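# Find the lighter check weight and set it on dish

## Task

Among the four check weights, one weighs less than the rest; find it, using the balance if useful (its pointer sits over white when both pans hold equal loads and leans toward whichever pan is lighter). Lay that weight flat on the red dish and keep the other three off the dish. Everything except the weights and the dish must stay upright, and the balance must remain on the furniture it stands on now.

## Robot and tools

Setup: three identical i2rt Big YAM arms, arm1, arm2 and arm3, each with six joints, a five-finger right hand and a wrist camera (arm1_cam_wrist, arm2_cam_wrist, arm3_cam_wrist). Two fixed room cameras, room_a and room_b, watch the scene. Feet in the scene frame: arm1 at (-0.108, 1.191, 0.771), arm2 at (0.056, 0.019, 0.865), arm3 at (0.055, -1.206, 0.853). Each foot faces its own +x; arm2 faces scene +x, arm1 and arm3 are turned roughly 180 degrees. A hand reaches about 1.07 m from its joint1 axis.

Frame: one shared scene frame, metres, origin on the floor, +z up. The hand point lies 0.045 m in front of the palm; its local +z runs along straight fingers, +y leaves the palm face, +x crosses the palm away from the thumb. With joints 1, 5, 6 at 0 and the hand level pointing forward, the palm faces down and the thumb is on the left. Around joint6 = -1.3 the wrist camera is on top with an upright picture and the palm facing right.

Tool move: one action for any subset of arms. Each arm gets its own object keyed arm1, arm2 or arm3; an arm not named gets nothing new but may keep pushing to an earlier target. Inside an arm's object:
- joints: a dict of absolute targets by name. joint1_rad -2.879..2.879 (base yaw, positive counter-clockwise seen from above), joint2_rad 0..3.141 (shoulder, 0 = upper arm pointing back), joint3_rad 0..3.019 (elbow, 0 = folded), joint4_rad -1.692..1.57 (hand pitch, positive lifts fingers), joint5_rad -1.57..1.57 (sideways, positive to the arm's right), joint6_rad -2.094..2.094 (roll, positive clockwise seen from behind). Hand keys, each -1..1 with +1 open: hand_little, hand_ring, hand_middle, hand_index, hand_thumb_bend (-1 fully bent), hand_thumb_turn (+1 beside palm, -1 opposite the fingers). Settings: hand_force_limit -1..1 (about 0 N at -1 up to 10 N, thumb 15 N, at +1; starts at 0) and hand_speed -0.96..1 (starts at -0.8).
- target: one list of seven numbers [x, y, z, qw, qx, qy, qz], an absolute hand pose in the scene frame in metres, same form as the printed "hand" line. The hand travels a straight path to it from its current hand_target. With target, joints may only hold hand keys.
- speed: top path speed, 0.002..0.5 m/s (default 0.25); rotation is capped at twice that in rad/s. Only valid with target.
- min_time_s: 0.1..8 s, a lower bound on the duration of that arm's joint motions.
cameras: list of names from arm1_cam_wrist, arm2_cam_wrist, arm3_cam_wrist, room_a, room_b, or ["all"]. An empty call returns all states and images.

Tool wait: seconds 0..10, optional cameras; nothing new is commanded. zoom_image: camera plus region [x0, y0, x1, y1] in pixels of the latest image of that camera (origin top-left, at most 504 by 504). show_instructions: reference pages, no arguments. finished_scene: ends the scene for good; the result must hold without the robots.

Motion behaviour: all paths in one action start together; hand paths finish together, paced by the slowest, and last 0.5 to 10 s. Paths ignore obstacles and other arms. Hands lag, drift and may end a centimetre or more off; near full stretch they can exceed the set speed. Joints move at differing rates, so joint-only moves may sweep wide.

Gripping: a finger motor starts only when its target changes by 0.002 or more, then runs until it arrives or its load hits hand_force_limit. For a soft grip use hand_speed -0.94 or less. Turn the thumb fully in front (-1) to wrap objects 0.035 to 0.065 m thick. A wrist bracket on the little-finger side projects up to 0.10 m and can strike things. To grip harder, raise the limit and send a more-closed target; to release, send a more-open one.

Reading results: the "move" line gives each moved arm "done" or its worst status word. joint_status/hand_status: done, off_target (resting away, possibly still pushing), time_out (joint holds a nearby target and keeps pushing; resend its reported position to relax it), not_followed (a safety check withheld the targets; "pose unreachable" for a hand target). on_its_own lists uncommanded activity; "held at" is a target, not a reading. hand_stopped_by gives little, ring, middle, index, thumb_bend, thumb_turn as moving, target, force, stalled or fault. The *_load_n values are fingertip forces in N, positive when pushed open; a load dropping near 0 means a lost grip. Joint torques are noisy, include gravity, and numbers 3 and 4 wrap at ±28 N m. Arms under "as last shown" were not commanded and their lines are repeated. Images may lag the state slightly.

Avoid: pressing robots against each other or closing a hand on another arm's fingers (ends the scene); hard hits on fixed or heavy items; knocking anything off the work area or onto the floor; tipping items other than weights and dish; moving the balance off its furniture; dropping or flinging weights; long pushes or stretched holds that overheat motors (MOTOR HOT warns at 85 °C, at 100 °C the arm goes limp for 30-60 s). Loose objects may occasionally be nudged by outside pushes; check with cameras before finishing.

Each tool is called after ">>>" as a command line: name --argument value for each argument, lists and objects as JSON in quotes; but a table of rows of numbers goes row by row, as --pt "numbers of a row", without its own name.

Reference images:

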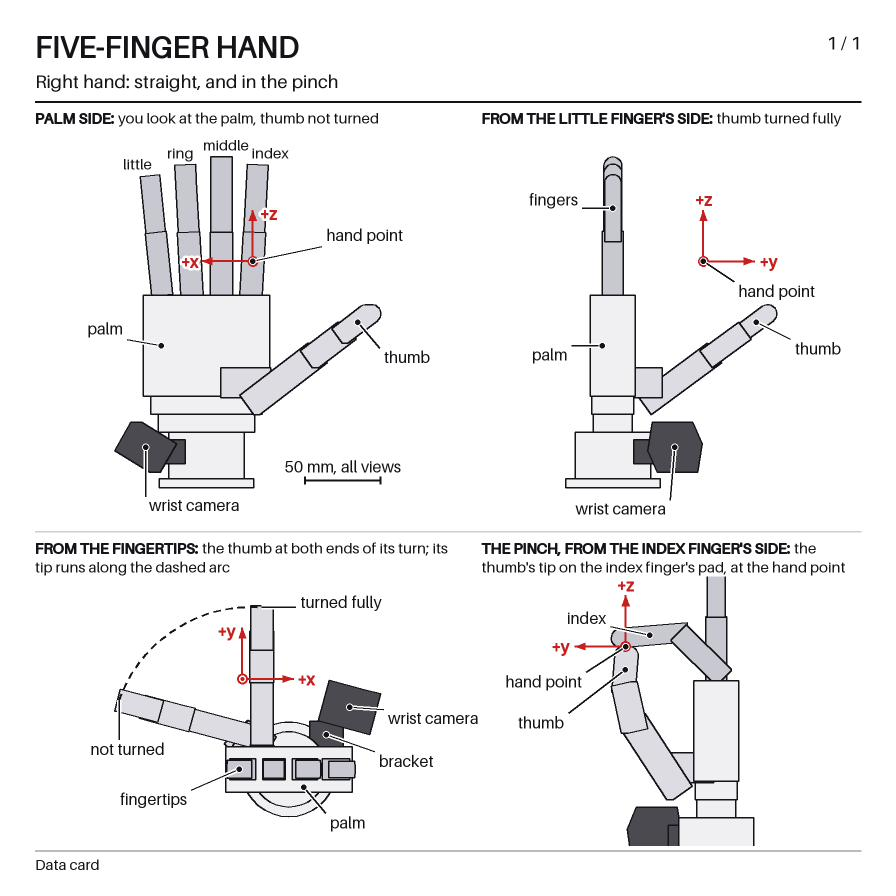

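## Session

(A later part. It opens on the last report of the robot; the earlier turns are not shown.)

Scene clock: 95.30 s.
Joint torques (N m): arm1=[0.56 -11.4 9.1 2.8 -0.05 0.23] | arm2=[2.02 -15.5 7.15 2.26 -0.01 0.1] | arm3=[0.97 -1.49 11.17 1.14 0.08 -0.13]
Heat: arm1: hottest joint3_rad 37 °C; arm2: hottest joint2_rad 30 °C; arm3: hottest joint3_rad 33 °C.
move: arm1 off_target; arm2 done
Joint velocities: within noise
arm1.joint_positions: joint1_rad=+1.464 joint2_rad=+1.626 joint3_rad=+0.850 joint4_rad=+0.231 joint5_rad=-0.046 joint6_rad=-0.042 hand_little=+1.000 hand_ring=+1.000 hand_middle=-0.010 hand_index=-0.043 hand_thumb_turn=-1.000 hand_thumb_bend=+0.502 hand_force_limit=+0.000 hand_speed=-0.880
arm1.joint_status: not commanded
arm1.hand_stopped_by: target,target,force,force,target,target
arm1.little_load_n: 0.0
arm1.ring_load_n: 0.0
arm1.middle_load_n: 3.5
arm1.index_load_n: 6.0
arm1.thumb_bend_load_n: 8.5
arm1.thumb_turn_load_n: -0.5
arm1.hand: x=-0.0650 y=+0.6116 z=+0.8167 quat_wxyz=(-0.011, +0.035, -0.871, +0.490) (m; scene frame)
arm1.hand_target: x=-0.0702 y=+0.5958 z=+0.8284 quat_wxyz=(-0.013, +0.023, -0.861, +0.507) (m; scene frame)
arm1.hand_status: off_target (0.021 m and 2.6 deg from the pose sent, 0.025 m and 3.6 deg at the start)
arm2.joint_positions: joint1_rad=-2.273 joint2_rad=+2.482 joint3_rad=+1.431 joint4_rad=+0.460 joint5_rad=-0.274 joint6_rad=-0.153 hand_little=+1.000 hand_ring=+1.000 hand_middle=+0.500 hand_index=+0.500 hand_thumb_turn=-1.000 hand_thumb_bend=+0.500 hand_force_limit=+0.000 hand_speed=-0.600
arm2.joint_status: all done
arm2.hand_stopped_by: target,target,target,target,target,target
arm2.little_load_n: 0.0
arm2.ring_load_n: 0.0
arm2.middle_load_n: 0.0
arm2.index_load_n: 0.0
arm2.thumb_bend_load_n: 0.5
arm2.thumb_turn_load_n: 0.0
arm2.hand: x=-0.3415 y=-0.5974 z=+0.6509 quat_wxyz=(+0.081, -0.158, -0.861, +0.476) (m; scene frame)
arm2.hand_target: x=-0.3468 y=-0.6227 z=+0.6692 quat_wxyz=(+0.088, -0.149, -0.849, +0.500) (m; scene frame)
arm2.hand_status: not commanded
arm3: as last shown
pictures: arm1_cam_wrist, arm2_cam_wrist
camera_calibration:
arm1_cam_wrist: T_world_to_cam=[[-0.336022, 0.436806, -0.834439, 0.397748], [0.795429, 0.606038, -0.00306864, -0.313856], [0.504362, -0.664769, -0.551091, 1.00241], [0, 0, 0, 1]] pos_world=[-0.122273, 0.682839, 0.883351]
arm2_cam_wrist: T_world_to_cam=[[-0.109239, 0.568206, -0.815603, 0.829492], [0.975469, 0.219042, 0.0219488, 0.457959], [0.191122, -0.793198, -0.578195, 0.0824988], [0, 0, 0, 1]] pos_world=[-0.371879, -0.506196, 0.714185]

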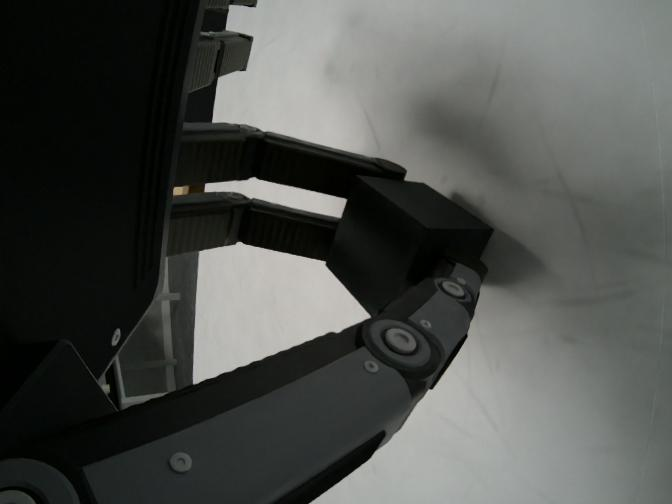

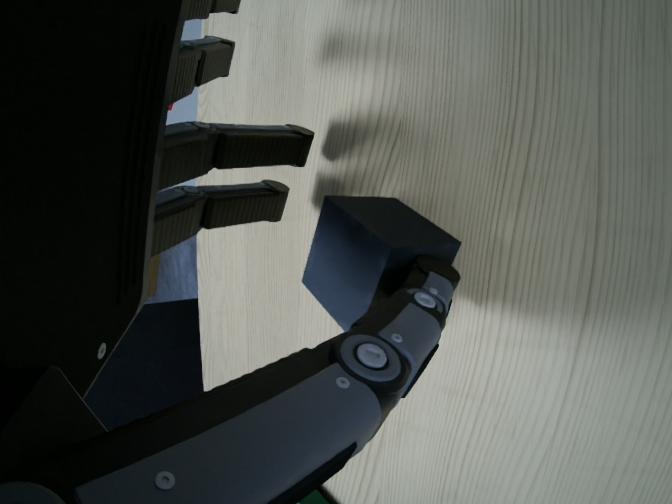

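>>> move --arm1 '{"target": [-0.070, 0.597, 0.812, 0.0133, -0.0225, 0.8614, -0.5073], "speed": 0.04}' --arm2 '{"target": [-0.325, -0.570, 0.78, -0.0881, 0.1496, 0.8486, -0.4998], "speed": 0.15, "joints": {"hand_index": 1, "hand_middle": 1, "hand_speed": 0}}' --cameras '["arm1_cam_wrist", "arm2_cam_wrist"]'

Scene clock: 97.57 s.
Joint torques (N m): arm1=[0.56 -10.99 7.76 2.73 -0.06 0.24] | arm2=[-0.15 -15.33 4.57 1.26 -0.22 -0.08] | arm3=[0.91 -1.32 11.18 1.05 0.06 -0.13]
Heat: arm1: hottest joint3_rad 37 °C; arm2: hottest joint2_rad 30 °C; arm3: hottest joint3_rad 33 °C.
move: arm1 done; arm2 off_target
Joint velocities: within noise
arm1.joint_positions: joint1_rad=+1.464 joint2_rad=+1.652 joint3_rad=+0.850 joint4_rad=+0.280 joint5_rad=-0.046 joint6_rad=-0.042 hand_little=+1.000 hand_ring=+1.000 hand_middle=-0.010 hand_index=-0.043 hand_thumb_turn=-1.000 hand_thumb_bend=+0.502 hand_force_limit=+0.000 hand_speed=-0.880
arm1.joint_status: not commanded
arm1.hand_stopped_by: target,target,force,force,target,target
arm1.little_load_n: 0.0
arm1.ring_load_n: 0.0
arm1.middle_load_n: 4.0
arm1.index_load_n: 6.0
arm1.thumb_bend_load_n: 9.0
arm1.thumb_turn_load_n: -1.0
arm1.hand: x=-0.0649 y=+0.6046 z=+0.8118 quat_wxyz=(-0.011, +0.035, -0.865, +0.500) (m; scene frame)
arm1.hand_target: x=-0.0702 y=+0.5972 z=+0.8122 quat_wxyz=(-0.013, +0.023, -0.861, +0.507) (m; scene frame)
arm1.hand_status: done (0.009 m and 1.7 deg from the pose sent, 0.016 m and 2.6 deg at the start)
arm2.joint_positions: joint1_rad=-2.273 joint2_rad=+2.185 joint3_rad=+1.213 joint4_rad=+0.420 joint5_rad=-0.291 joint6_rad=-0.153 hand_little=+1.000 hand_ring=+1.000 hand_middle=+1.000 hand_index=+1.000 hand_thumb_turn=-1.000 hand_thumb_bend=+0.500 hand_force_limit=+0.000 hand_speed=+0.000
arm2.joint_status: all done
arm2.hand_stopped_by: target,target,target,target,target,target
arm2.little_load_n: 0.0
arm2.ring_load_n: 0.0
arm2.middle_load_n: 0.0
arm2.index_load_n: 0.0
arm2.thumb_bend_load_n: 0.0
arm2.thumb_turn_load_n: 0.0
arm2.hand: x=-0.3158 y=-0.5719 z=+0.7664 quat_wxyz=(+0.082, -0.149, -0.853, +0.494) (m; scene frame)
arm2.hand_target: x=-0.3249 y=-0.5701 z=+0.7798 quat_wxyz=(+0.088, -0.149, -0.849, +0.500) (m; scene frame)
arm2.hand_status: off_target (0.017 m and 1.1 deg from the pose sent, 0.133 m and 3.3 deg at the start)
arm3: as last shown
pictures: arm1_cam_wrist, arm2_cam_wrist
camera_calibration:
arm1_cam_wrist: T_world_to_cam=[[-0.335189, 0.417808, -0.844444, 0.416447], [0.795645, 0.605546, -0.016211, -0.298735], [0.504577, -0.677311, -0.535399, 0.989837], [0, 0, 0, 1]] pos_world=[-0.122173, 0.677331, 0.876781]
arm2_cam_wrist: T_world_to_cam=[[-0.131344, 0.536521, -0.833603, 0.900664], [0.972194, 0.234166, -0.00246792, 0.451168], [0.193877, -0.810748, -0.552358, 0.135622], [0, 0, 0, 1]] pos_world=[-0.34662, -0.478918, 0.826822]

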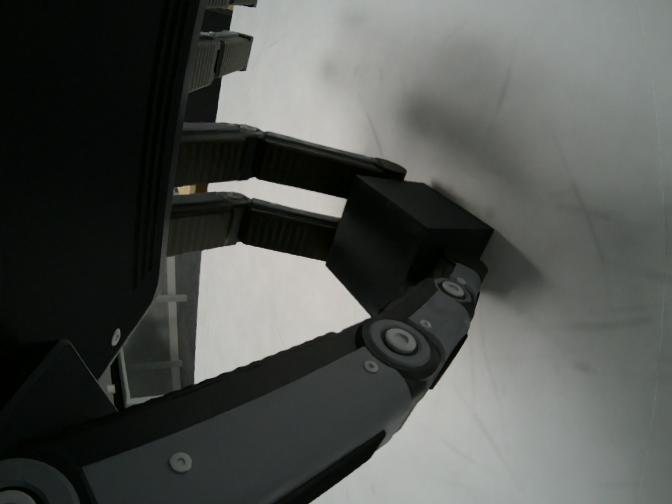

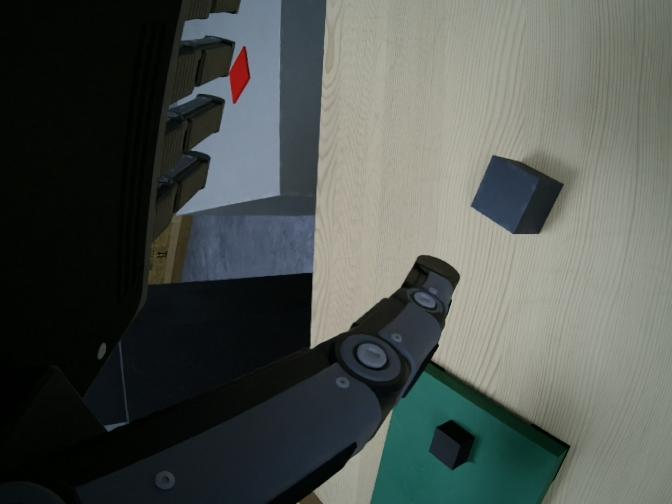

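>>> move --arm1 '{"target": [-0.070, 0.597, 0.802, 0.0133, -0.0225, 0.8614, -0.5073], "speed": 0.04}' --arm2 '{"joints": {"joint2_rad": 1.3, "joint4_rad": -0.3}}' --cameras '["arm1_cam_wrist"]'

Scene clock: 100.00 s.
Joint torques (N m): arm1=[0.5 -10.87 7.24 2.56 -0.08 0.23] | arm2=[0.09 -7.12 8.42 1.36 -0.15 -0.08] | arm3=[1.26 -1.44 11.11 1.05 0.08 -0.13]
Heat: arm1: hottest joint3_rad 37 °C; arm2: hottest joint2_rad 30 °C; arm3: hottest joint3_rad 33 °C.
move: arm1 off_target; arm2 done
Joint velocities: within noise
arm1.joint_positions: joint1_rad=+1.464 joint2_rad=+1.665 joint3_rad=+0.850 joint4_rad=+0.313 joint5_rad=-0.046 joint6_rad=-0.038 hand_little=+1.000 hand_ring=+1.000 hand_middle=-0.010 hand_index=-0.043 hand_thumb_turn=-1.000 hand_thumb_bend=+0.502 hand_force_limit=+0.000 hand_speed=-0.880
arm1.joint_status: not commanded
arm1.hand_stopped_by: target,target,force,force,target,target
arm1.little_load_n: 0.0
arm1.ring_load_n: 0.0
arm1.middle_load_n: 4.0
arm1.index_load_n: 6.5
arm1.thumb_bend_load_n: 8.0
arm1.thumb_turn_load_n: -1.5
arm1.hand: x=-0.0646 y=+0.5995 z=+0.8114 quat_wxyz=(-0.012, +0.033, -0.860, +0.509) (m; scene frame)
arm1.hand_target: x=-0.0701 y=+0.5973 z=+0.8021 quat_wxyz=(-0.013, +0.022, -0.861, +0.507) (m; scene frame)
arm1.hand_status: off_target (0.011 m and 1.3 deg from the pose sent, 0.013 m and 1.7 deg at the start)
arm2.joint_positions: joint1_rad=-2.273 joint2_rad=+1.299 joint3_rad=+1.203 joint4_rad=-0.296 joint5_rad=-0.292 joint6_rad=-0.153 hand_little=+1.000 hand_ring=+1.000 hand_middle=+1.000 hand_index=+1.000 hand_thumb_turn=-1.000 hand_thumb_bend=+0.500 hand_force_limit=+0.000 hand_speed=+0.000
arm2.joint_status: all done
arm2.hand_stopped_by: target,target,target,target,target,target
arm2.little_load_n: 0.0
arm2.ring_load_n: 0.0
arm2.middle_load_n: 0.0
arm2.index_load_n: 0.0
arm2.thumb_bend_load_n: 0.0
arm2.thumb_turn_load_n: 0.0
arm2.hand: x=-0.2377 y=-0.4801 z=+1.1885 quat_wxyz=(+0.114, -0.128, -0.815, +0.553) (m; scene frame)
arm2.hand_target: x=-0.2444 y=-0.4773 z=+1.1925 quat_wxyz=(+0.119, -0.130, -0.814, +0.554) (m; scene frame)
arm2.hand_status: not commanded
arm3: as last shown
pictures: arm1_cam_wrist
camera_calibration:
arm1_cam_wrist: T_world_to_cam=[[-0.331763, 0.40069, -0.854038, 0.436661], [0.796706, 0.603798, -0.0262075, -0.286629], [0.505166, -0.689112, -0.51955, 0.980276], [0, 0, 0, 1]] pos_world=[-0.121975, 0.67362, 0.874716]

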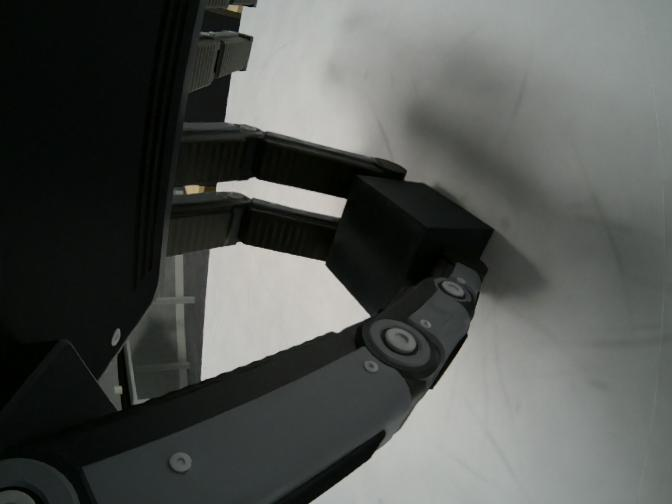

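>>> move --arm1 '{"joints": {"hand_index": 0.5, "hand_middle": 0.5, "hand_speed": -0.6}}' --arm2 '{"joints": {"joint1_rad": 0.9, "joint5_rad": 0, "joint6_rad": 0}, "min_time_s": 3}' --cameras '["arm1_cam_wrist", "arm3_cam_wrist"]'

Scene clock: 104.20 s.
Joint torques (N m): arm1=[0.5 -10.75 7.1 2.52 -0.02 0.18] | arm2=[1.9 -7.53 8.35 1.43 0.09 0.1] | arm3=[1.08 -1.55 11.17 1.05 0.08 -0.13]
Heat: arm1: hottest joint3_rad 36 °C; arm2: hottest joint2_rad 30 °C; arm3: hottest joint3_rad 33 °C.
move: arm1 done; arm2 done
Joint velocities: within noise
arm1.joint_positions: joint1_rad=+1.464 joint2_rad=+1.666 joint3_rad=+0.850 joint4_rad=+0.316 joint5_rad=-0.046 joint6_rad=-0.038 hand_little=+1.000 hand_ring=+1.000 hand_middle=+0.500 hand_index=+0.500 hand_thumb_turn=-1.000 hand_thumb_bend=+0.500 hand_force_limit=+0.000 hand_speed=-0.600
arm1.joint_status: all done
arm1.hand_stopped_by: target,target,target,target,target,target
arm1.little_load_n: 0.0
arm1.ring_load_n: 0.0
arm1.middle_load_n: 0.0
arm1.index_load_n: 0.0
arm1.thumb_bend_load_n: 0.5
arm1.thumb_turn_load_n: 0.0
arm1.hand: x=-0.0646 y=+0.5991 z=+0.8117 quat_wxyz=(-0.012, +0.033, -0.859, +0.510) (m; scene frame)
arm1.hand_target: x=-0.0701 y=+0.5973 z=+0.8022 quat_wxyz=(-0.013, +0.023, -0.861, +0.507) (m; scene frame)
arm1.hand_status: not commanded
arm2.joint_positions: joint1_rad=+0.890 joint2_rad=+1.300 joint3_rad=+1.203 joint4_rad=-0.296 joint5_rad=-0.003 joint6_rad=-0.011 hand_little=+1.000 hand_ring=+1.000 hand_middle=+1.000 hand_index=+1.000 hand_thumb_turn=-1.000 hand_thumb_bend=+0.500 hand_force_limit=+0.000 hand_speed=+0.000
arm2.joint_status: all done
arm2.hand_stopped_by: target,target,target,target,target,target
arm2.little_load_n: 0.0
arm2.ring_load_n: 0.0
arm2.middle_load_n: 0.0
arm2.index_load_n: -0.5
arm2.thumb_bend_load_n: 0.0
arm2.thumb_turn_load_n: 0.0
arm2.hand: x=+0.3925 y=+0.5084 z=+1.1788 quat_wxyz=(-0.525, +0.791, -0.263, +0.174) (m; scene frame)
arm2.hand_target: x=+0.3885 y=+0.5126 z=+1.1840 quat_wxyz=(-0.528, +0.789, -0.264, +0.170) (m; scene frame)
arm2.hand_status: not commanded
arm3: as last shown
pictures: arm1_cam_wrist, arm3_cam_wrist
camera_calibration:
arm1_cam_wrist: T_world_to_cam=[[-0.331753, 0.398992, -0.854836, 0.438671], [0.796701, 0.603753, -0.0273915, -0.28544], [0.505181, -0.690136, -0.518174, 0.979679], [0, 0, 0, 1]] pos_world=[-0.121975, 0.67342, 0.874818]
arm3_cam_wrist: T_world_to_cam=[[0.984913, 0.1686, -0.0389952, 0.164306], [0.131345, -0.875035, -0.465899, -0.20887], [-0.112673, 0.453748, -0.883978, 1.75834], [0, 0, 0, 1]] pos_world=[0.063725, -1.00832, 1.46343]

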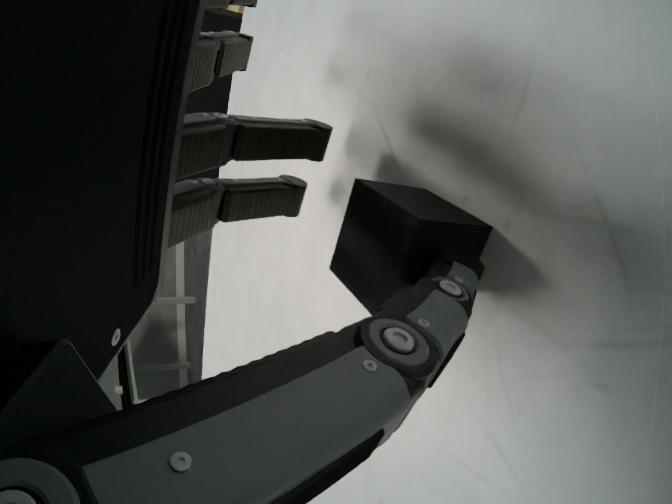

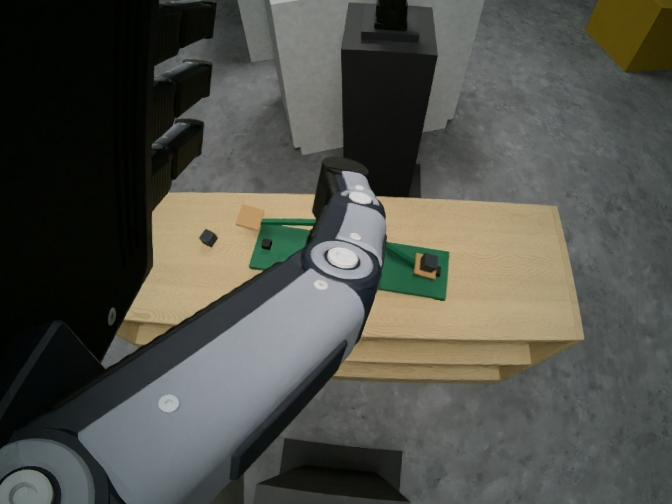

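>>> move --arm1 '{"target": [-0.080, 0.680, 0.92, 0.0133, -0.0225, 0.8614, -0.5073], "speed": 0.2, "joints": {"hand_index": 1, "hand_middle": 1, "hand_speed": 0}}' --arm2 '{"joints": {"joint1_rad": 1.3}, "min_time_s": 1.2}' --cameras '["arm1_cam_wrist"]'

Scene clock: 107.47 s.
Joint torques (N m): arm1=[0.21 -8.41 7.76 1.66 -0.11 0.1] | arm2=[1.85 -7.41 8.36 1.36 0.05 0.11] | arm3=[1.14 -1.38 11.12 1.06 0.08 -0.13]
Heat: arm1: hottest joint3_rad 36 °C; arm2: hottest joint2_rad 30 °C; arm3: hottest joint3_rad 33 °C.
move: arm1 off_target; arm2 done
Joint velocities: within noise
arm1.joint_positions: joint1_rad=+1.441 joint2_rad=+1.260 joint3_rad=+0.779 joint4_rad=-0.010 joint5_rad=-0.069 joint6_rad=-0.038 hand_little=+1.000 hand_ring=+1.000 hand_middle=+1.000 hand_index=+1.000 hand_thumb_turn=-1.000 hand_thumb_bend=+0.500 hand_force_limit=+0.000 hand_speed=+0.000
arm1.joint_status: all done
arm1.hand_stopped_by: target,target,target,target,target,target
arm1.little_load_n: 0.0
arm1.ring_load_n: 0.0
arm1.middle_load_n: 0.0
arm1.index_load_n: 0.0
arm1.thumb_bend_load_n: 0.0
arm1.thumb_turn_load_n: 0.0
arm1.hand: x=-0.0726 y=+0.6749 z=+0.9262 quat_wxyz=(-0.016, +0.029, -0.857, +0.514) (m; scene frame)
arm1.hand_target: x=-0.0798 y=+0.6799 z=+0.9201 quat_wxyz=(-0.013, +0.023, -0.861, +0.507) (m; scene frame)
arm1.hand_status: off_target (0.011 m and 1.3 deg from the pose sent, 0.136 m and 1.3 deg at the start)
arm2.joint_positions: joint1_rad=+1.292 joint2_rad=+1.300 joint3_rad=+1.203 joint4_rad=-0.296 joint5_rad=-0.001 joint6_rad=-0.011 hand_little=+1.000 hand_ring=+1.000 hand_middle=+1.000 hand_index=+1.000 hand_thumb_turn=-1.000 hand_thumb_bend=+0.500 hand_force_limit=+0.000 hand_speed=+0.000
arm2.joint_status: all done
arm2.hand_stopped_by: target,target,target,target,target,target
arm2.little_load_n: 0.0
arm2.ring_load_n: 0.0
arm2.middle_load_n: 0.0
arm2.index_load_n: -0.5
arm2.thumb_bend_load_n: 0.0
arm2.thumb_turn_load_n: 0.0
arm2.hand: x=+0.1751 y=+0.5993 z=+1.1814 quat_wxyz=(-0.551, +0.826, -0.101, +0.066) (m; scene frame)
arm2.hand_target: x=+0.1699 y=+0.6015 z=+1.1867 quat_wxyz=(-0.554, +0.824, -0.102, +0.061) (m; scene frame)
arm2.hand_status: not commanded
arm3.joint_positions: joint1_rad=-1.391 joint2_rad=+0.647 joint3_rad=+1.415 joint4_rad=-1.239 joint5_rad=-0.002 joint6_rad=-1.291 hand_little=+1.000 hand_ring=+1.000 hand_middle=+1.000 hand_index=+1.000 hand_thumb_turn=-1.000 hand_thumb_bend=+0.000 hand_force_limit=+0.000 hand_speed=+0.300
arm3.joint_status: not commanded
arm3.hand_stopped_by: target,target,target,target,target,target
arm3.little_load_n: 0.0
arm3.ring_load_n: 0.0
arm3.middle_load_n: 0.0
arm3.index_load_n: 0.0
arm3.thumb_bend_load_n: 0.0
arm3.thumb_turn_load_n: 0.0
arm3.hand: x=+0.0517 y=-0.9459 z=+1.3672 quat_wxyz=(+0.446, -0.626, -0.580, -0.269) (m; scene frame)
arm3.hand_target: x=+0.0555 y=-0.9496 z=+1.3751 quat_wxyz=(+0.447, -0.625, -0.578, -0.276) (m; scene frame)
arm3.hand_status: not commanded
pictures: arm1_cam_wrist
camera_calibration:
arm1_cam_wrist: T_world_to_cam=[[-0.321389, 0.392148, -0.861933, 0.515588], [0.798783, 0.601126, -0.0243524, -0.322567], [0.50858, -0.696324, -0.506437, 1.089], [0, 0, 0, 1]] pos_world=[-0.130476, 0.750011, 0.988055]

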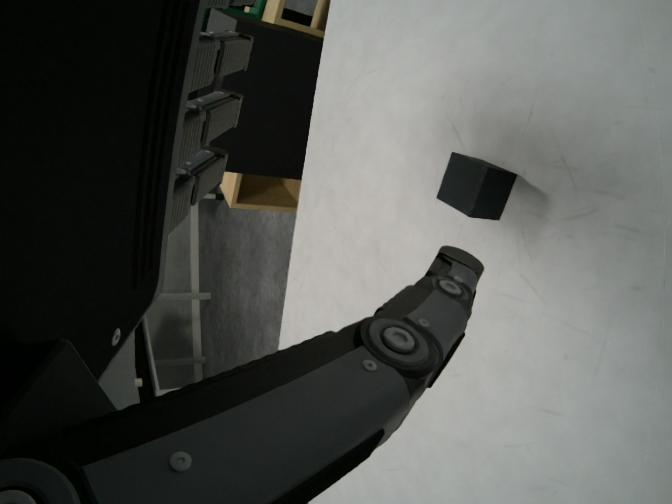

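>>> move --arm1 '{"joints": {"joint1_rad": -0.03, "joint5_rad": 0}, "min_time_s": 2}' --arm2 '{"target": [-0.080, 0.580, 0.90, 0.4847, -0.8744, -0.0229, 0.0127], "speed": 0.25}' --cameras '["arm1_cam_wrist", "arm2_cam_wrist"]'

>>> zoom_image --camera "arm1_cam_wrist" --region '[280, 120, 560, 400]'

>>> zoom_image --camera "arm2_cam_wrist" --region '[280, 120, 560, 400]'

Scene clock: 111.13 s.
Joint torques (N m): arm1=[0.67 -8.23 7.77 1.76 0 0.09] | arm2=[2.02 -8.94 6 2.15 0.18 0.11] | arm3=[1.2 -1.61 11.15 1.01 0.07 -0.15]
Heat: arm1: hottest joint3_rad 36 °C; arm2: hottest joint2_rad 30 °C; arm3: hottest joint3_rad 33 °C.
move: arm1 done; arm2 off_target
Joint velocities: within noise
arm1.joint_positions: joint1_rad=-0.021 joint2_rad=+1.260 joint3_rad=+0.779 joint4_rad=-0.010 joint5_rad=+0.000 joint6_rad=-0.038 hand_little=+1.000 hand_ring=+1.000 hand_middle=+1.000 hand_index=+1.000 hand_thumb_turn=-1.000 hand_thumb_bend=+0.500 hand_force_limit=+0.000 hand_speed=+0.000
arm1.joint_status: all done
arm1.hand_stopped_by: target,target,target,target,target,target
arm1.little_load_n: 0.0
arm1.ring_load_n: 0.0
arm1.middle_load_n: 0.0
arm1.index_load_n: 0.0
arm1.thumb_bend_load_n: 0.0
arm1.thumb_turn_load_n: 0.5
arm1.hand: x=-0.6197 y=+1.1124 z=+0.9263 quat_wxyz=(+0.353, -0.564, -0.646, +0.375) (m; scene frame)
arm1.hand_target: x=-0.6151 y=+1.1176 z=+0.9201 quat_wxyz=(+0.350, -0.570, -0.646, +0.368) (m; scene frame)
arm1.hand_status: not commanded
arm2.joint_positions: joint1_rad=+1.759 joint2_rad=+1.639 joint3_rad=+0.823 joint4_rad=+0.221 joint5_rad=+0.155 joint6_rad=+0.075 hand_little=+1.000 hand_ring=+1.000 hand_middle=+1.000 hand_index=+1.000 hand_thumb_turn=-1.000 hand_thumb_bend=+0.500 hand_force_limit=+0.000 hand_speed=+0.000
arm2.joint_status: not commanded
arm2.hand_stopped_by: target,target,target,target,target,target
arm2.little_load_n: 0.0
arm2.ring_load_n: 0.0
arm2.middle_load_n: 0.0
arm2.index_load_n: -0.5
arm2.thumb_bend_load_n: 0.0
arm2.thumb_turn_load_n: 0.0
arm2.hand: x=-0.0729 y=+0.5738 z=+0.8919 quat_wxyz=(-0.473, +0.881, +0.026, -0.007) (m; scene frame)
arm2.hand_target: x=-0.0801 y=+0.5798 z=+0.9002 quat_wxyz=(-0.485, +0.874, +0.023, -0.013) (m; scene frame)
arm2.hand_status: off_target (0.012 m and 1.7 deg from the pose sent, 0.380 m and 19.2 deg at the start)
arm3: as last shown
pictures: arm1_cam_wrist, arm2_cam_wrist
camera_calibration:
arm1_cam_wrist: T_world_to_cam=[[0.372645, 0.365857, -0.85281, 0.619198], [0.638879, -0.76767, -0.0501663, 1.29894], [-0.67303, -0.526148, -0.519806, 0.762718], [0, 0, 0, 1]] pos_world=[-0.547277, 1.17192, 0.989688]
arm2_cam_wrist: T_world_to_cam=[[0.345554, -0.495732, -0.79677, 1.01685], [-0.808297, -0.588567, 0.0156396, 0.273121], [-0.476705, 0.638623, -0.604081, 0.252335], [0, 0, 0, 1]] pos_world=[-0.0103251, 0.50369, 0.958356]

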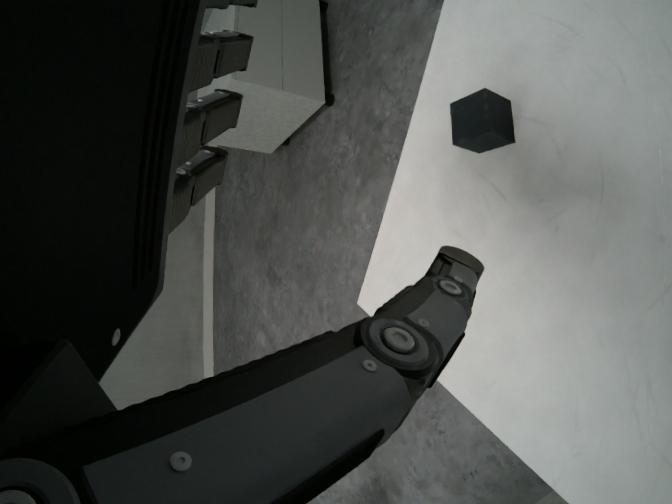

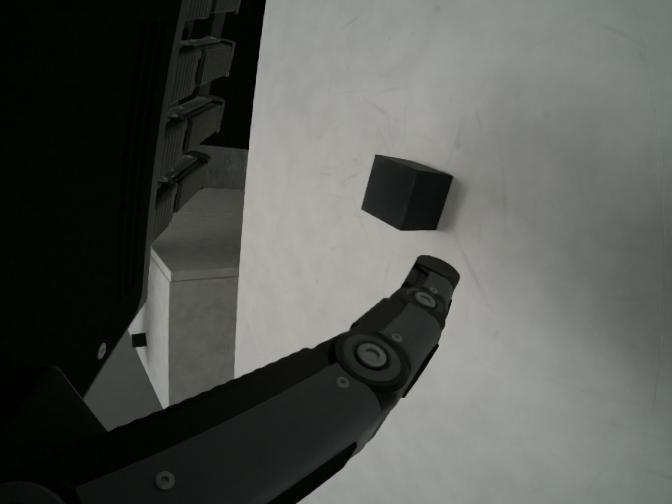

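Scaled by 1.800 from the camera's 672x504 image, which has a finer 960x720 frame.

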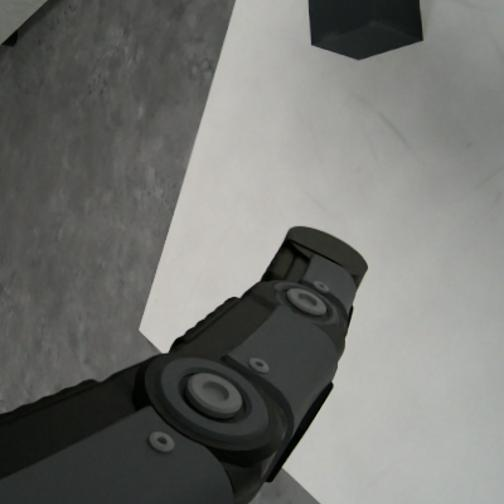

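Scaled by 1.800 from the camera's 672x504 image, which has a finer 960x720 frame.

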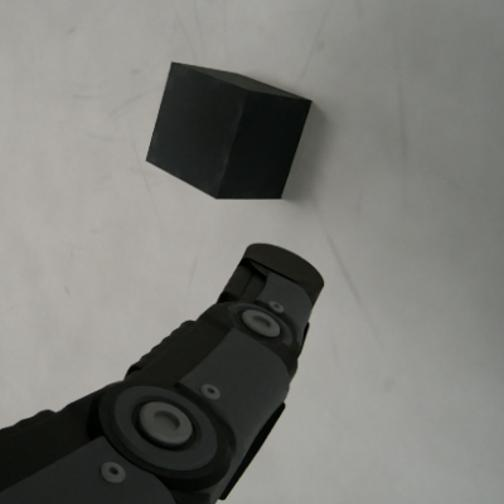

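>>> move --arm1 '{"target": [-0.710, 1.145, 0.86, 0.3307, -0.5965, -0.6396, 0.3546], "speed": 0.2}' --arm2 '{"target": [-0.083, 0.630, 0.845, 0.4825, -0.8703, -0.0877, 0.0486], "speed": 0.15}' --cameras '["arm1_cam_wrist", "arm2_cam_wrist"]'

>>> zoom_image --camera "arm1_cam_wrist" --region '[280, 120, 560, 400]'

>>> zoom_image --camera "arm2_cam_wrist" --region '[280, 120, 560, 400]'

Scene clock: 116.50 s.
Joint torques (N m): arm1=[0.56 -9.99 11.12 2.39 -0.11 0.13] | arm2=[0.32 -10.17 7.82 2.14 -0.11 -0.13] | arm3=[1.32 -1.14 11.11 1.07 0.08 -0.14]
Heat: arm1: hottest joint3_rad 36 °C; arm2: hottest joint2_rad 30 °C; arm3: hottest joint3_rad 33 °C.
move: arm1 off_target; arm2 off_target
Joint velocities: within noise
arm1.joint_positions: joint1_rad=-0.094 joint2_rad=+1.570 joint3_rad=+0.919 joint4_rad=+0.056 joint5_rad=-0.046 joint6_rad=-0.038 hand_little=+1.000 hand_ring=+1.000 hand_middle=+1.000 hand_index=+1.000 hand_thumb_turn=-1.000 hand_thumb_bend=+0.500 hand_force_limit=+0.000 hand_speed=+0.000
arm1.joint_status: not commanded
arm1.hand_stopped_by: target,target,target,target,target,target
arm1.little_load_n: 0.0
arm1.ring_load_n: 0.0
arm1.middle_load_n: 0.0
arm1.index_load_n: 0.0
arm1.thumb_bend_load_n: 0.0
arm1.thumb_turn_load_n: 0.0
arm1.hand: x=-0.6868 y=+1.1395 z=+0.8493 quat_wxyz=(+0.320, -0.596, -0.651, +0.344) (m; scene frame)
arm1.hand_target: x=-0.7086 y=+1.1453 z=+0.8604 quat_wxyz=(+0.331, -0.596, -0.640, +0.355) (m; scene frame)
arm1.hand_status: off_target (0.026 m and 2.1 deg from the pose sent, 0.117 m and 5.2 deg at the start)
arm2.joint_positions: joint1_rad=+1.721 joint2_rad=+1.854 joint3_rad=+0.912 joint4_rad=+0.327 joint5_rad=-0.014 joint6_rad=-0.014 hand_little=+1.000 hand_ring=+1.000 hand_middle=+1.000 hand_index=+1.000 hand_thumb_turn=-1.000 hand_thumb_bend=+0.500 hand_force_limit=+0.000 hand_speed=+0.000
arm2.joint_status: not commanded
arm2.hand_stopped_by: target,target,target,target,target,target
arm2.little_load_n: 0.0
arm2.ring_load_n: 0.0
arm2.middle_load_n: 0.0
arm2.index_load_n: 0.0
arm2.thumb_bend_load_n: 0.0
arm2.thumb_turn_load_n: 0.0
arm2.hand: x=-0.0857 y=+0.6044 z=+0.8289 quat_wxyz=(-0.459, +0.883, +0.088, -0.051) (m; scene frame)
arm2.hand_target: x=-0.0826 y=+0.6287 z=+0.8458 quat_wxyz=(-0.482, +0.870, +0.088, -0.048) (m; scene frame)
arm2.hand_status: off_target (0.030 m and 3.1 deg from the pose sent, 0.074 m and 8.7 deg at the start)
arm3: as last shown
arm3.little_load_n: -0.5
arm3.thumb_turn_load_n: 0.5
pictures: arm1_cam_wrist, arm2_cam_wrist
camera_calibration:
arm1_cam_wrist: T_world_to_cam=[[0.471929, 0.3369, -0.814728, 0.637467], [0.614296, -0.788514, 0.0297691, 1.29775], [-0.632395, -0.514533, -0.579079, 0.756848], [0, 0, 0, 1]] pos_world=[-0.619417, 1.19796, 0.919004]
arm2_cam_wrist: T_world_to_cam=[[0.404795, -0.461134, -0.789618, 0.9644], [-0.709596, -0.703053, 0.0468081, 0.3335], [-0.576728, 0.541362, -0.611811, 0.245252], [0, 0, 0, 1]] pos_world=[-0.0122906, 0.546415, 0.895945]

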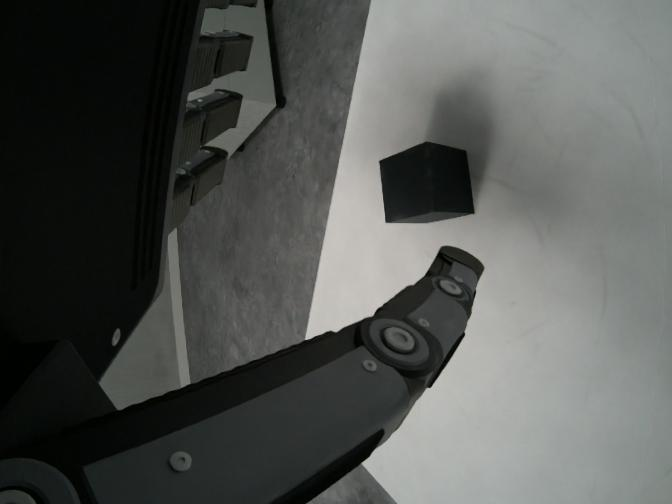

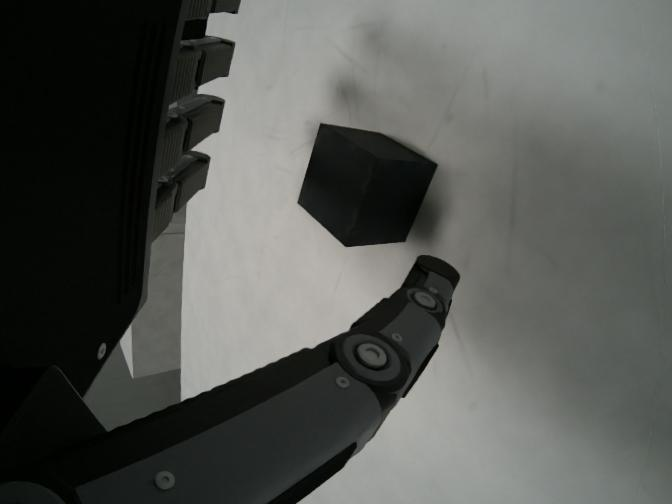

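Scaled by 1.800 from the camera's 672x504 image, which has a finer 960x720 frame.

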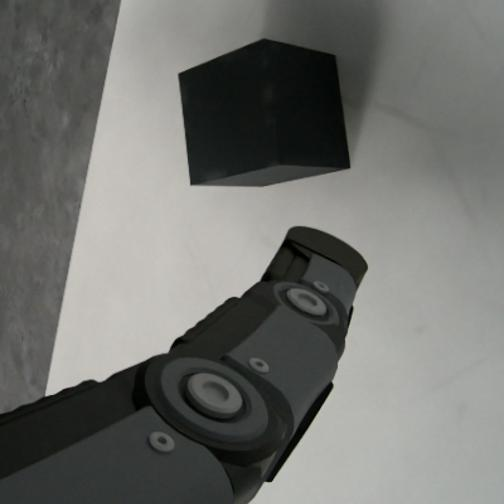

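Scaled by 1.800 from the camera's 672x504 image, which has a finer 960x720 frame.

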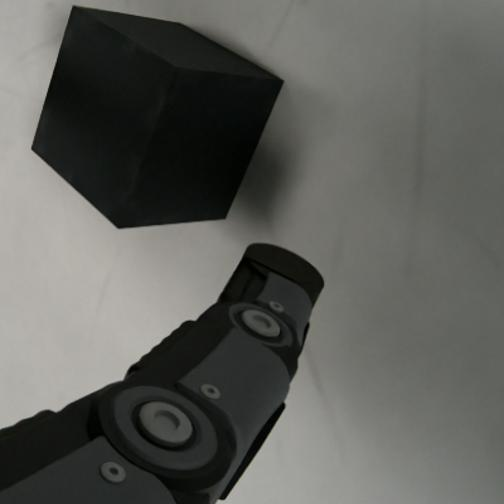

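>>> move --arm1 '{"target": [-0.735, 1.145, 0.85, 0.1895, -0.3418, -0.8051, 0.4463], "speed": 0.3}' --arm2 '{"target": [-0.0735, 0.650, 0.831, 0.4825, -0.8703, -0.0877, 0.0486], "speed": 0.08}' --cameras '["arm1_cam_wrist", "arm2_cam_wrist"]'

>>> zoom_image --camera "arm1_cam_wrist" --region '[280, 120, 560, 400]'

>>> zoom_image --camera "arm2_cam_wrist" --region '[240, 120, 520, 400]'

Scene clock: 122.70 s.
Joint torques (N m): arm1=[0.21 -12.75 11.3 1.31 -0.53 -0.06] | arm2=[0.15 -10.99 7.73 2.17 -0.13 -0.16] | arm3=[0.91 -1.55 11.11 1.09 0.08 -0.15]
Heat: arm1: hottest joint3_rad 37 °C; arm2: hottest joint2_rad 30 °C; arm3: hottest joint3_rad 34 °C.
move: arm1 off_target; arm2 off_target
Joint velocities: within noise
arm1.joint_positions: joint1_rad=-0.228 joint2_rad=+1.779 joint3_rad=+1.217 joint4_rad=-0.231 joint5_rad=-0.718 joint6_rad=-0.565 hand_little=+1.000 hand_ring=+1.000 hand_middle=+1.000 hand_index=+1.000 hand_thumb_turn=-1.000 hand_thumb_bend=+0.500 hand_force_limit=+0.000 hand_speed=+0.000
arm1.joint_status: not commanded
arm1.hand_stopped_by: target,target,target,target,target,target
arm1.little_load_n: 0.0
arm1.ring_load_n: 0.0
arm1.middle_load_n: 0.0
arm1.index_load_n: 0.0
arm1.thumb_bend_load_n: 0.0
arm1.thumb_turn_load_n: 0.0
arm1.hand: x=-0.7172 y=+1.1345 z=+0.8485 quat_wxyz=(+0.180, -0.345, -0.805, +0.447) (m; scene frame)
arm1.hand_target: x=-0.7341 y=+1.1450 z=+0.8503 quat_wxyz=(+0.190, -0.342, -0.805, +0.446) (m; scene frame)
arm1.hand_status: off_target (0.021 m and 1.1 deg from the pose sent, 0.049 m and 39.2 deg at the start)
arm2.joint_positions: joint1_rad=+1.699 joint2_rad=+1.918 joint3_rad=+0.965 joint4_rad=+0.337 joint5_rad=-0.035 joint6_rad=-0.028 hand_little=+1.000 hand_ring=+1.000 hand_middle=+1.000 hand_index=+1.000 hand_thumb_turn=-1.000 hand_thumb_bend=+0.500 hand_force_limit=+0.000 hand_speed=+0.000
arm2.joint_status: not commanded
arm2.hand_stopped_by: target,target,target,target,target,target
arm2.little_load_n: 0.0
arm2.ring_load_n: 0.0
arm2.middle_load_n: 0.0
arm2.index_load_n: 0.0
arm2.thumb_bend_load_n: 0.0
arm2.thumb_turn_load_n: 0.0
arm2.hand: x=-0.0787 y=+0.6239 z=+0.8147 quat_wxyz=(-0.458, +0.883, +0.089, -0.052) (m; scene frame)
arm2.hand_target: x=-0.0731 y=+0.6486 z=+0.8318 quat_wxyz=(-0.482, +0.870, +0.088, -0.048) (m; scene frame)
arm2.hand_status: off_target (0.031 m and 3.1 deg from the pose sent, 0.047 m and 3.1 deg at the start)
arm3: as last shown
arm3.little_load_n: 0.0
arm3.thumb_turn_load_n: 0.0
pictures: arm1_cam_wrist, arm2_cam_wrist
camera_calibration:
arm1_cam_wrist: T_world_to_cam=[[0.148966, 0.529631, -0.835045, 0.219839], [0.975122, -0.218868, 0.0351363, 0.92032], [-0.164155, -0.819505, -0.549059, 1.39085], [0, 0, 0, 1]] pos_world=[-0.701856, 1.2248, 0.914897]
arm2_cam_wrist: T_world_to_cam=[[0.405682, -0.460604, -0.789472, 0.958983], [-0.70744, -0.705149, 0.047878, 0.353584], [-0.578748, 0.539081, -0.611917, 0.231376], [0, 0, 0, 1]] pos_world=[-0.00499465, 0.56631, 0.881745]

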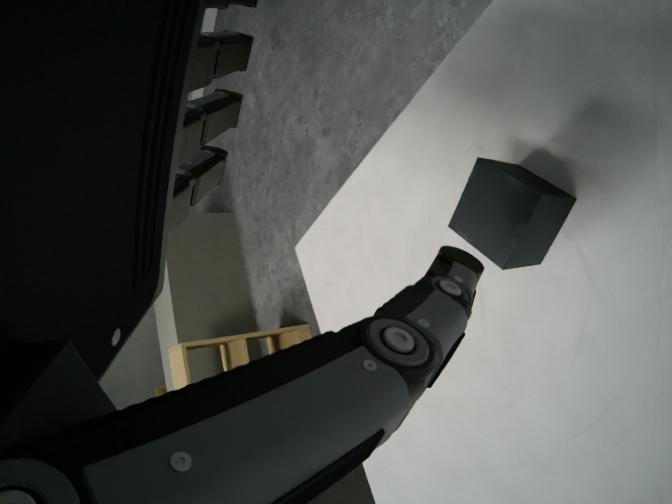

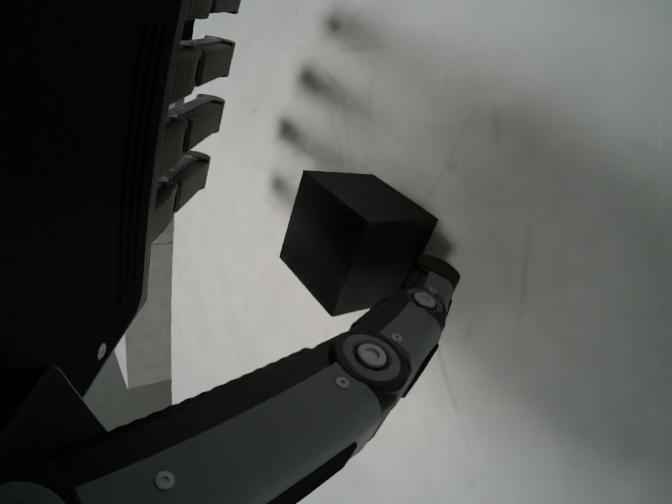

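Scaled by 1.800 from the camera's 672x504 image, which has a finer 960x720 frame.

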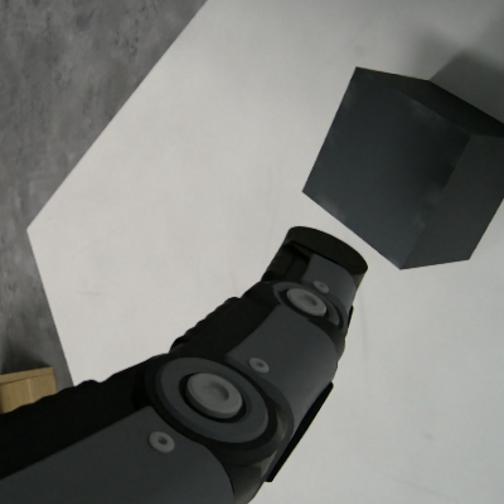

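Scaled by 1.800 from the camera's 672x504 image, which has a finer 960x720 frame.

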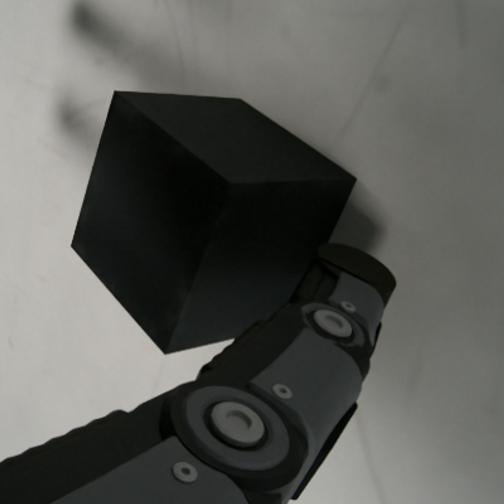

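>>> move --arm1 '{"target": [-0.738, 1.155, 0.800, 0.1895, -0.3418, -0.8051, 0.4463], "speed": 0.15}' --arm2 '{"target": [-0.0755, 0.660, 0.833, 0.4825, -0.8703, -0.0877, 0.0486], "speed": 0.08, "joints": {"hand_index": 0.4, "hand_middle": 0.4, "hand_speed": -0.3, "hand_force_limit": 0}}' --cameras '["arm1_cam_wrist", "arm2_cam_wrist"]'

>>> zoom_image --camera "arm1_cam_wrist" --region '[240, 120, 520, 400]'

>>> zoom_image --camera "arm2_cam_wrist" --region '[240, 120, 520, 400]'

Scene clock: 125.27 s.
Joint torques (N m): arm1=[0.62 -13.92 9.26 2.13 -0.52 -0.07] | arm2=[0.15 -11.16 8.13 1.4 -0.11 -0.12] | arm3=[0.97 -1.38 11.1 1.06 0.09 -0.12]
Heat: arm1: hottest joint3_rad 38 °C; arm2: hottest joint2_rad 30 °C; arm3: hottest joint3_rad 34 °C.
move: arm1 off_target; arm2 off_target
Joint velocities: within noise
arm1.joint_positions: joint1_rad=-0.245 joint2_rad=+1.870 joint3_rad=+1.217 joint4_rad=-0.152 joint5_rad=-0.730 joint6_rad=-0.582 hand_little=+1.000 hand_ring=+1.000 hand_middle=+1.000 hand_index=+1.000 hand_thumb_turn=-1.000 hand_thumb_bend=+0.500 hand_force_limit=+0.000 hand_speed=+0.000
arm1.joint_status: not commanded
arm1.hand_stopped_by: target,target,target,target,target,target
arm1.little_load_n: 0.0
arm1.ring_load_n: 0.0
arm1.middle_load_n: 0.0
arm1.index_load_n: 0.0
arm1.thumb_bend_load_n: 0.0
arm1.thumb_turn_load_n: 0.0
arm1.hand: x=-0.7272 y=+1.1447 z=+0.8047 quat_wxyz=(+0.180, -0.345, -0.805, +0.447) (m; scene frame)
arm1.hand_target: x=-0.7375 y=+1.1550 z=+0.8002 quat_wxyz=(+0.190, -0.342, -0.805, +0.446) (m; scene frame)
arm1.hand_status: off_target (0.016 m and 1.2 deg from the pose sent, 0.056 m and 1.1 deg at the start)
arm2.joint_positions: joint1_rad=+1.699 joint2_rad=+1.930 joint3_rad=+0.994 joint4_rad=+0.337 joint5_rad=-0.035 joint6_rad=-0.030 hand_little=+1.000 hand_ring=+1.000 hand_middle=+0.400 hand_index=+0.400 hand_thumb_turn=-1.000 hand_thumb_bend=+0.500 hand_force_limit=+0.000 hand_speed=-0.300
arm2.joint_status: all done
arm2.hand_stopped_by: target,target,target,target,target,target
arm2.little_load_n: 0.0
arm2.ring_load_n: 0.0
arm2.middle_load_n: 0.0
arm2.index_load_n: 0.0
arm2.thumb_bend_load_n: 1.0
arm2.thumb_turn_load_n: 0.0
arm2.hand: x=-0.0805 y=+0.6361 z=+0.8187 quat_wxyz=(-0.465, +0.879, +0.090, -0.052) (m; scene frame)
arm2.hand_target: x=-0.0752 y=+0.6588 z=+0.8336 quat_wxyz=(-0.483, +0.870, +0.088, -0.048) (m; scene frame)
arm2.hand_status: off_target (0.028 m and 2.2 deg from the pose sent, 0.041 m and 3.1 deg at the start)
arm3: as last shown
pictures: arm1_cam_wrist, arm2_cam_wrist
camera_calibration:
arm1_cam_wrist: T_world_to_cam=[[0.149161, 0.530039, -0.834752, 0.178791], [0.97531, -0.2179, 0.0359182, 0.93231], [-0.162854, -0.819499, -0.549454, 1.37489], [0, 0, 0, 1]] pos_world=[-0.712054, 1.2351, 0.871197]
arm2_cam_wrist: T_world_to_cam=[[0.404887, -0.447618, -0.797311, 0.966622], [-0.706893, -0.706323, 0.0375651, 0.369905], [-0.579973, 0.548403, -0.602399, 0.212406], [0, 0, 0, 1]] pos_world=[-0.00669992, 0.577465, 0.884756]

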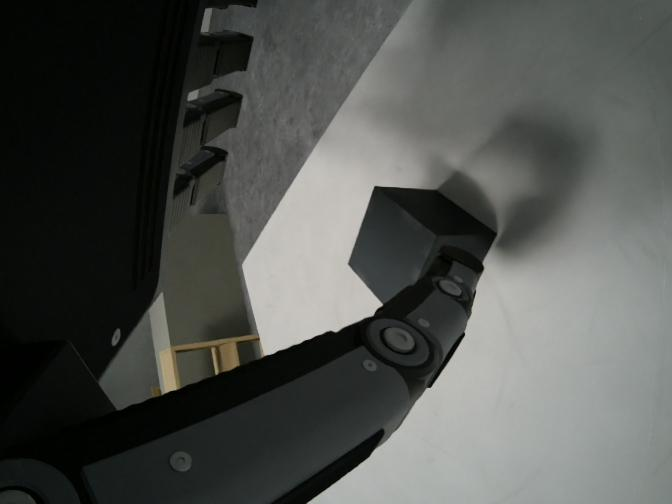

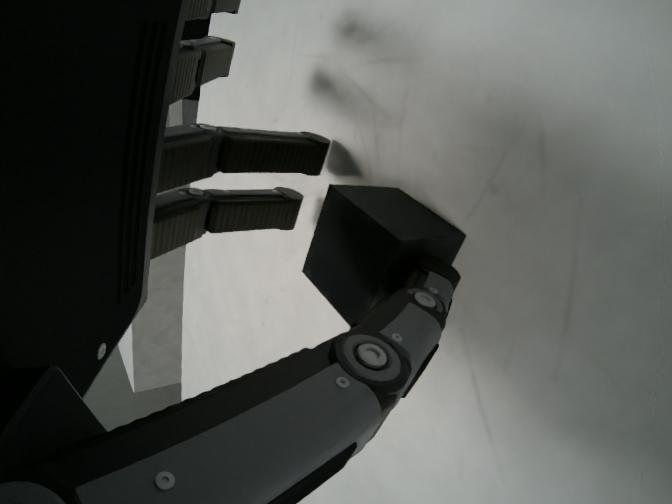

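Scaled by 1.800 from the camera's 672x504 image, which has a finer 960x720 frame.

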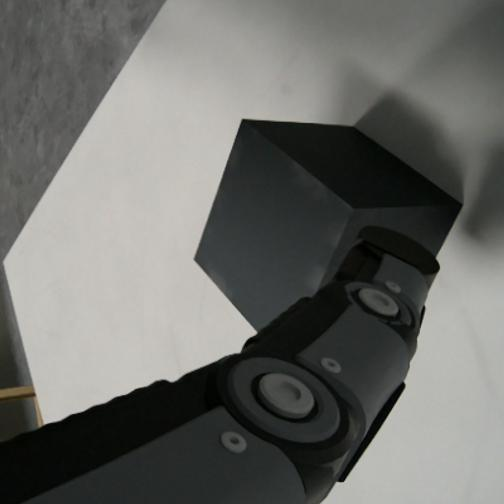

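Scaled by 1.800 from the camera's 672x504 image, which has a finer 960x720 frame.

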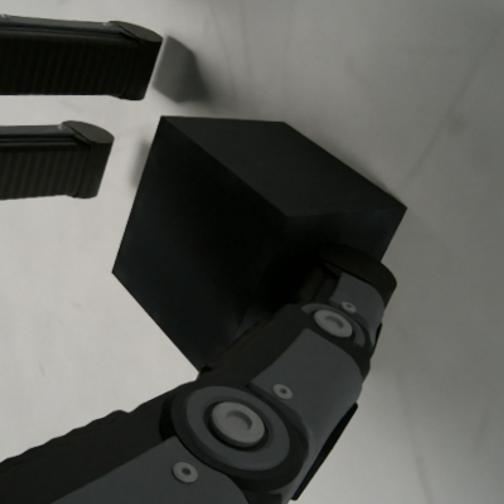

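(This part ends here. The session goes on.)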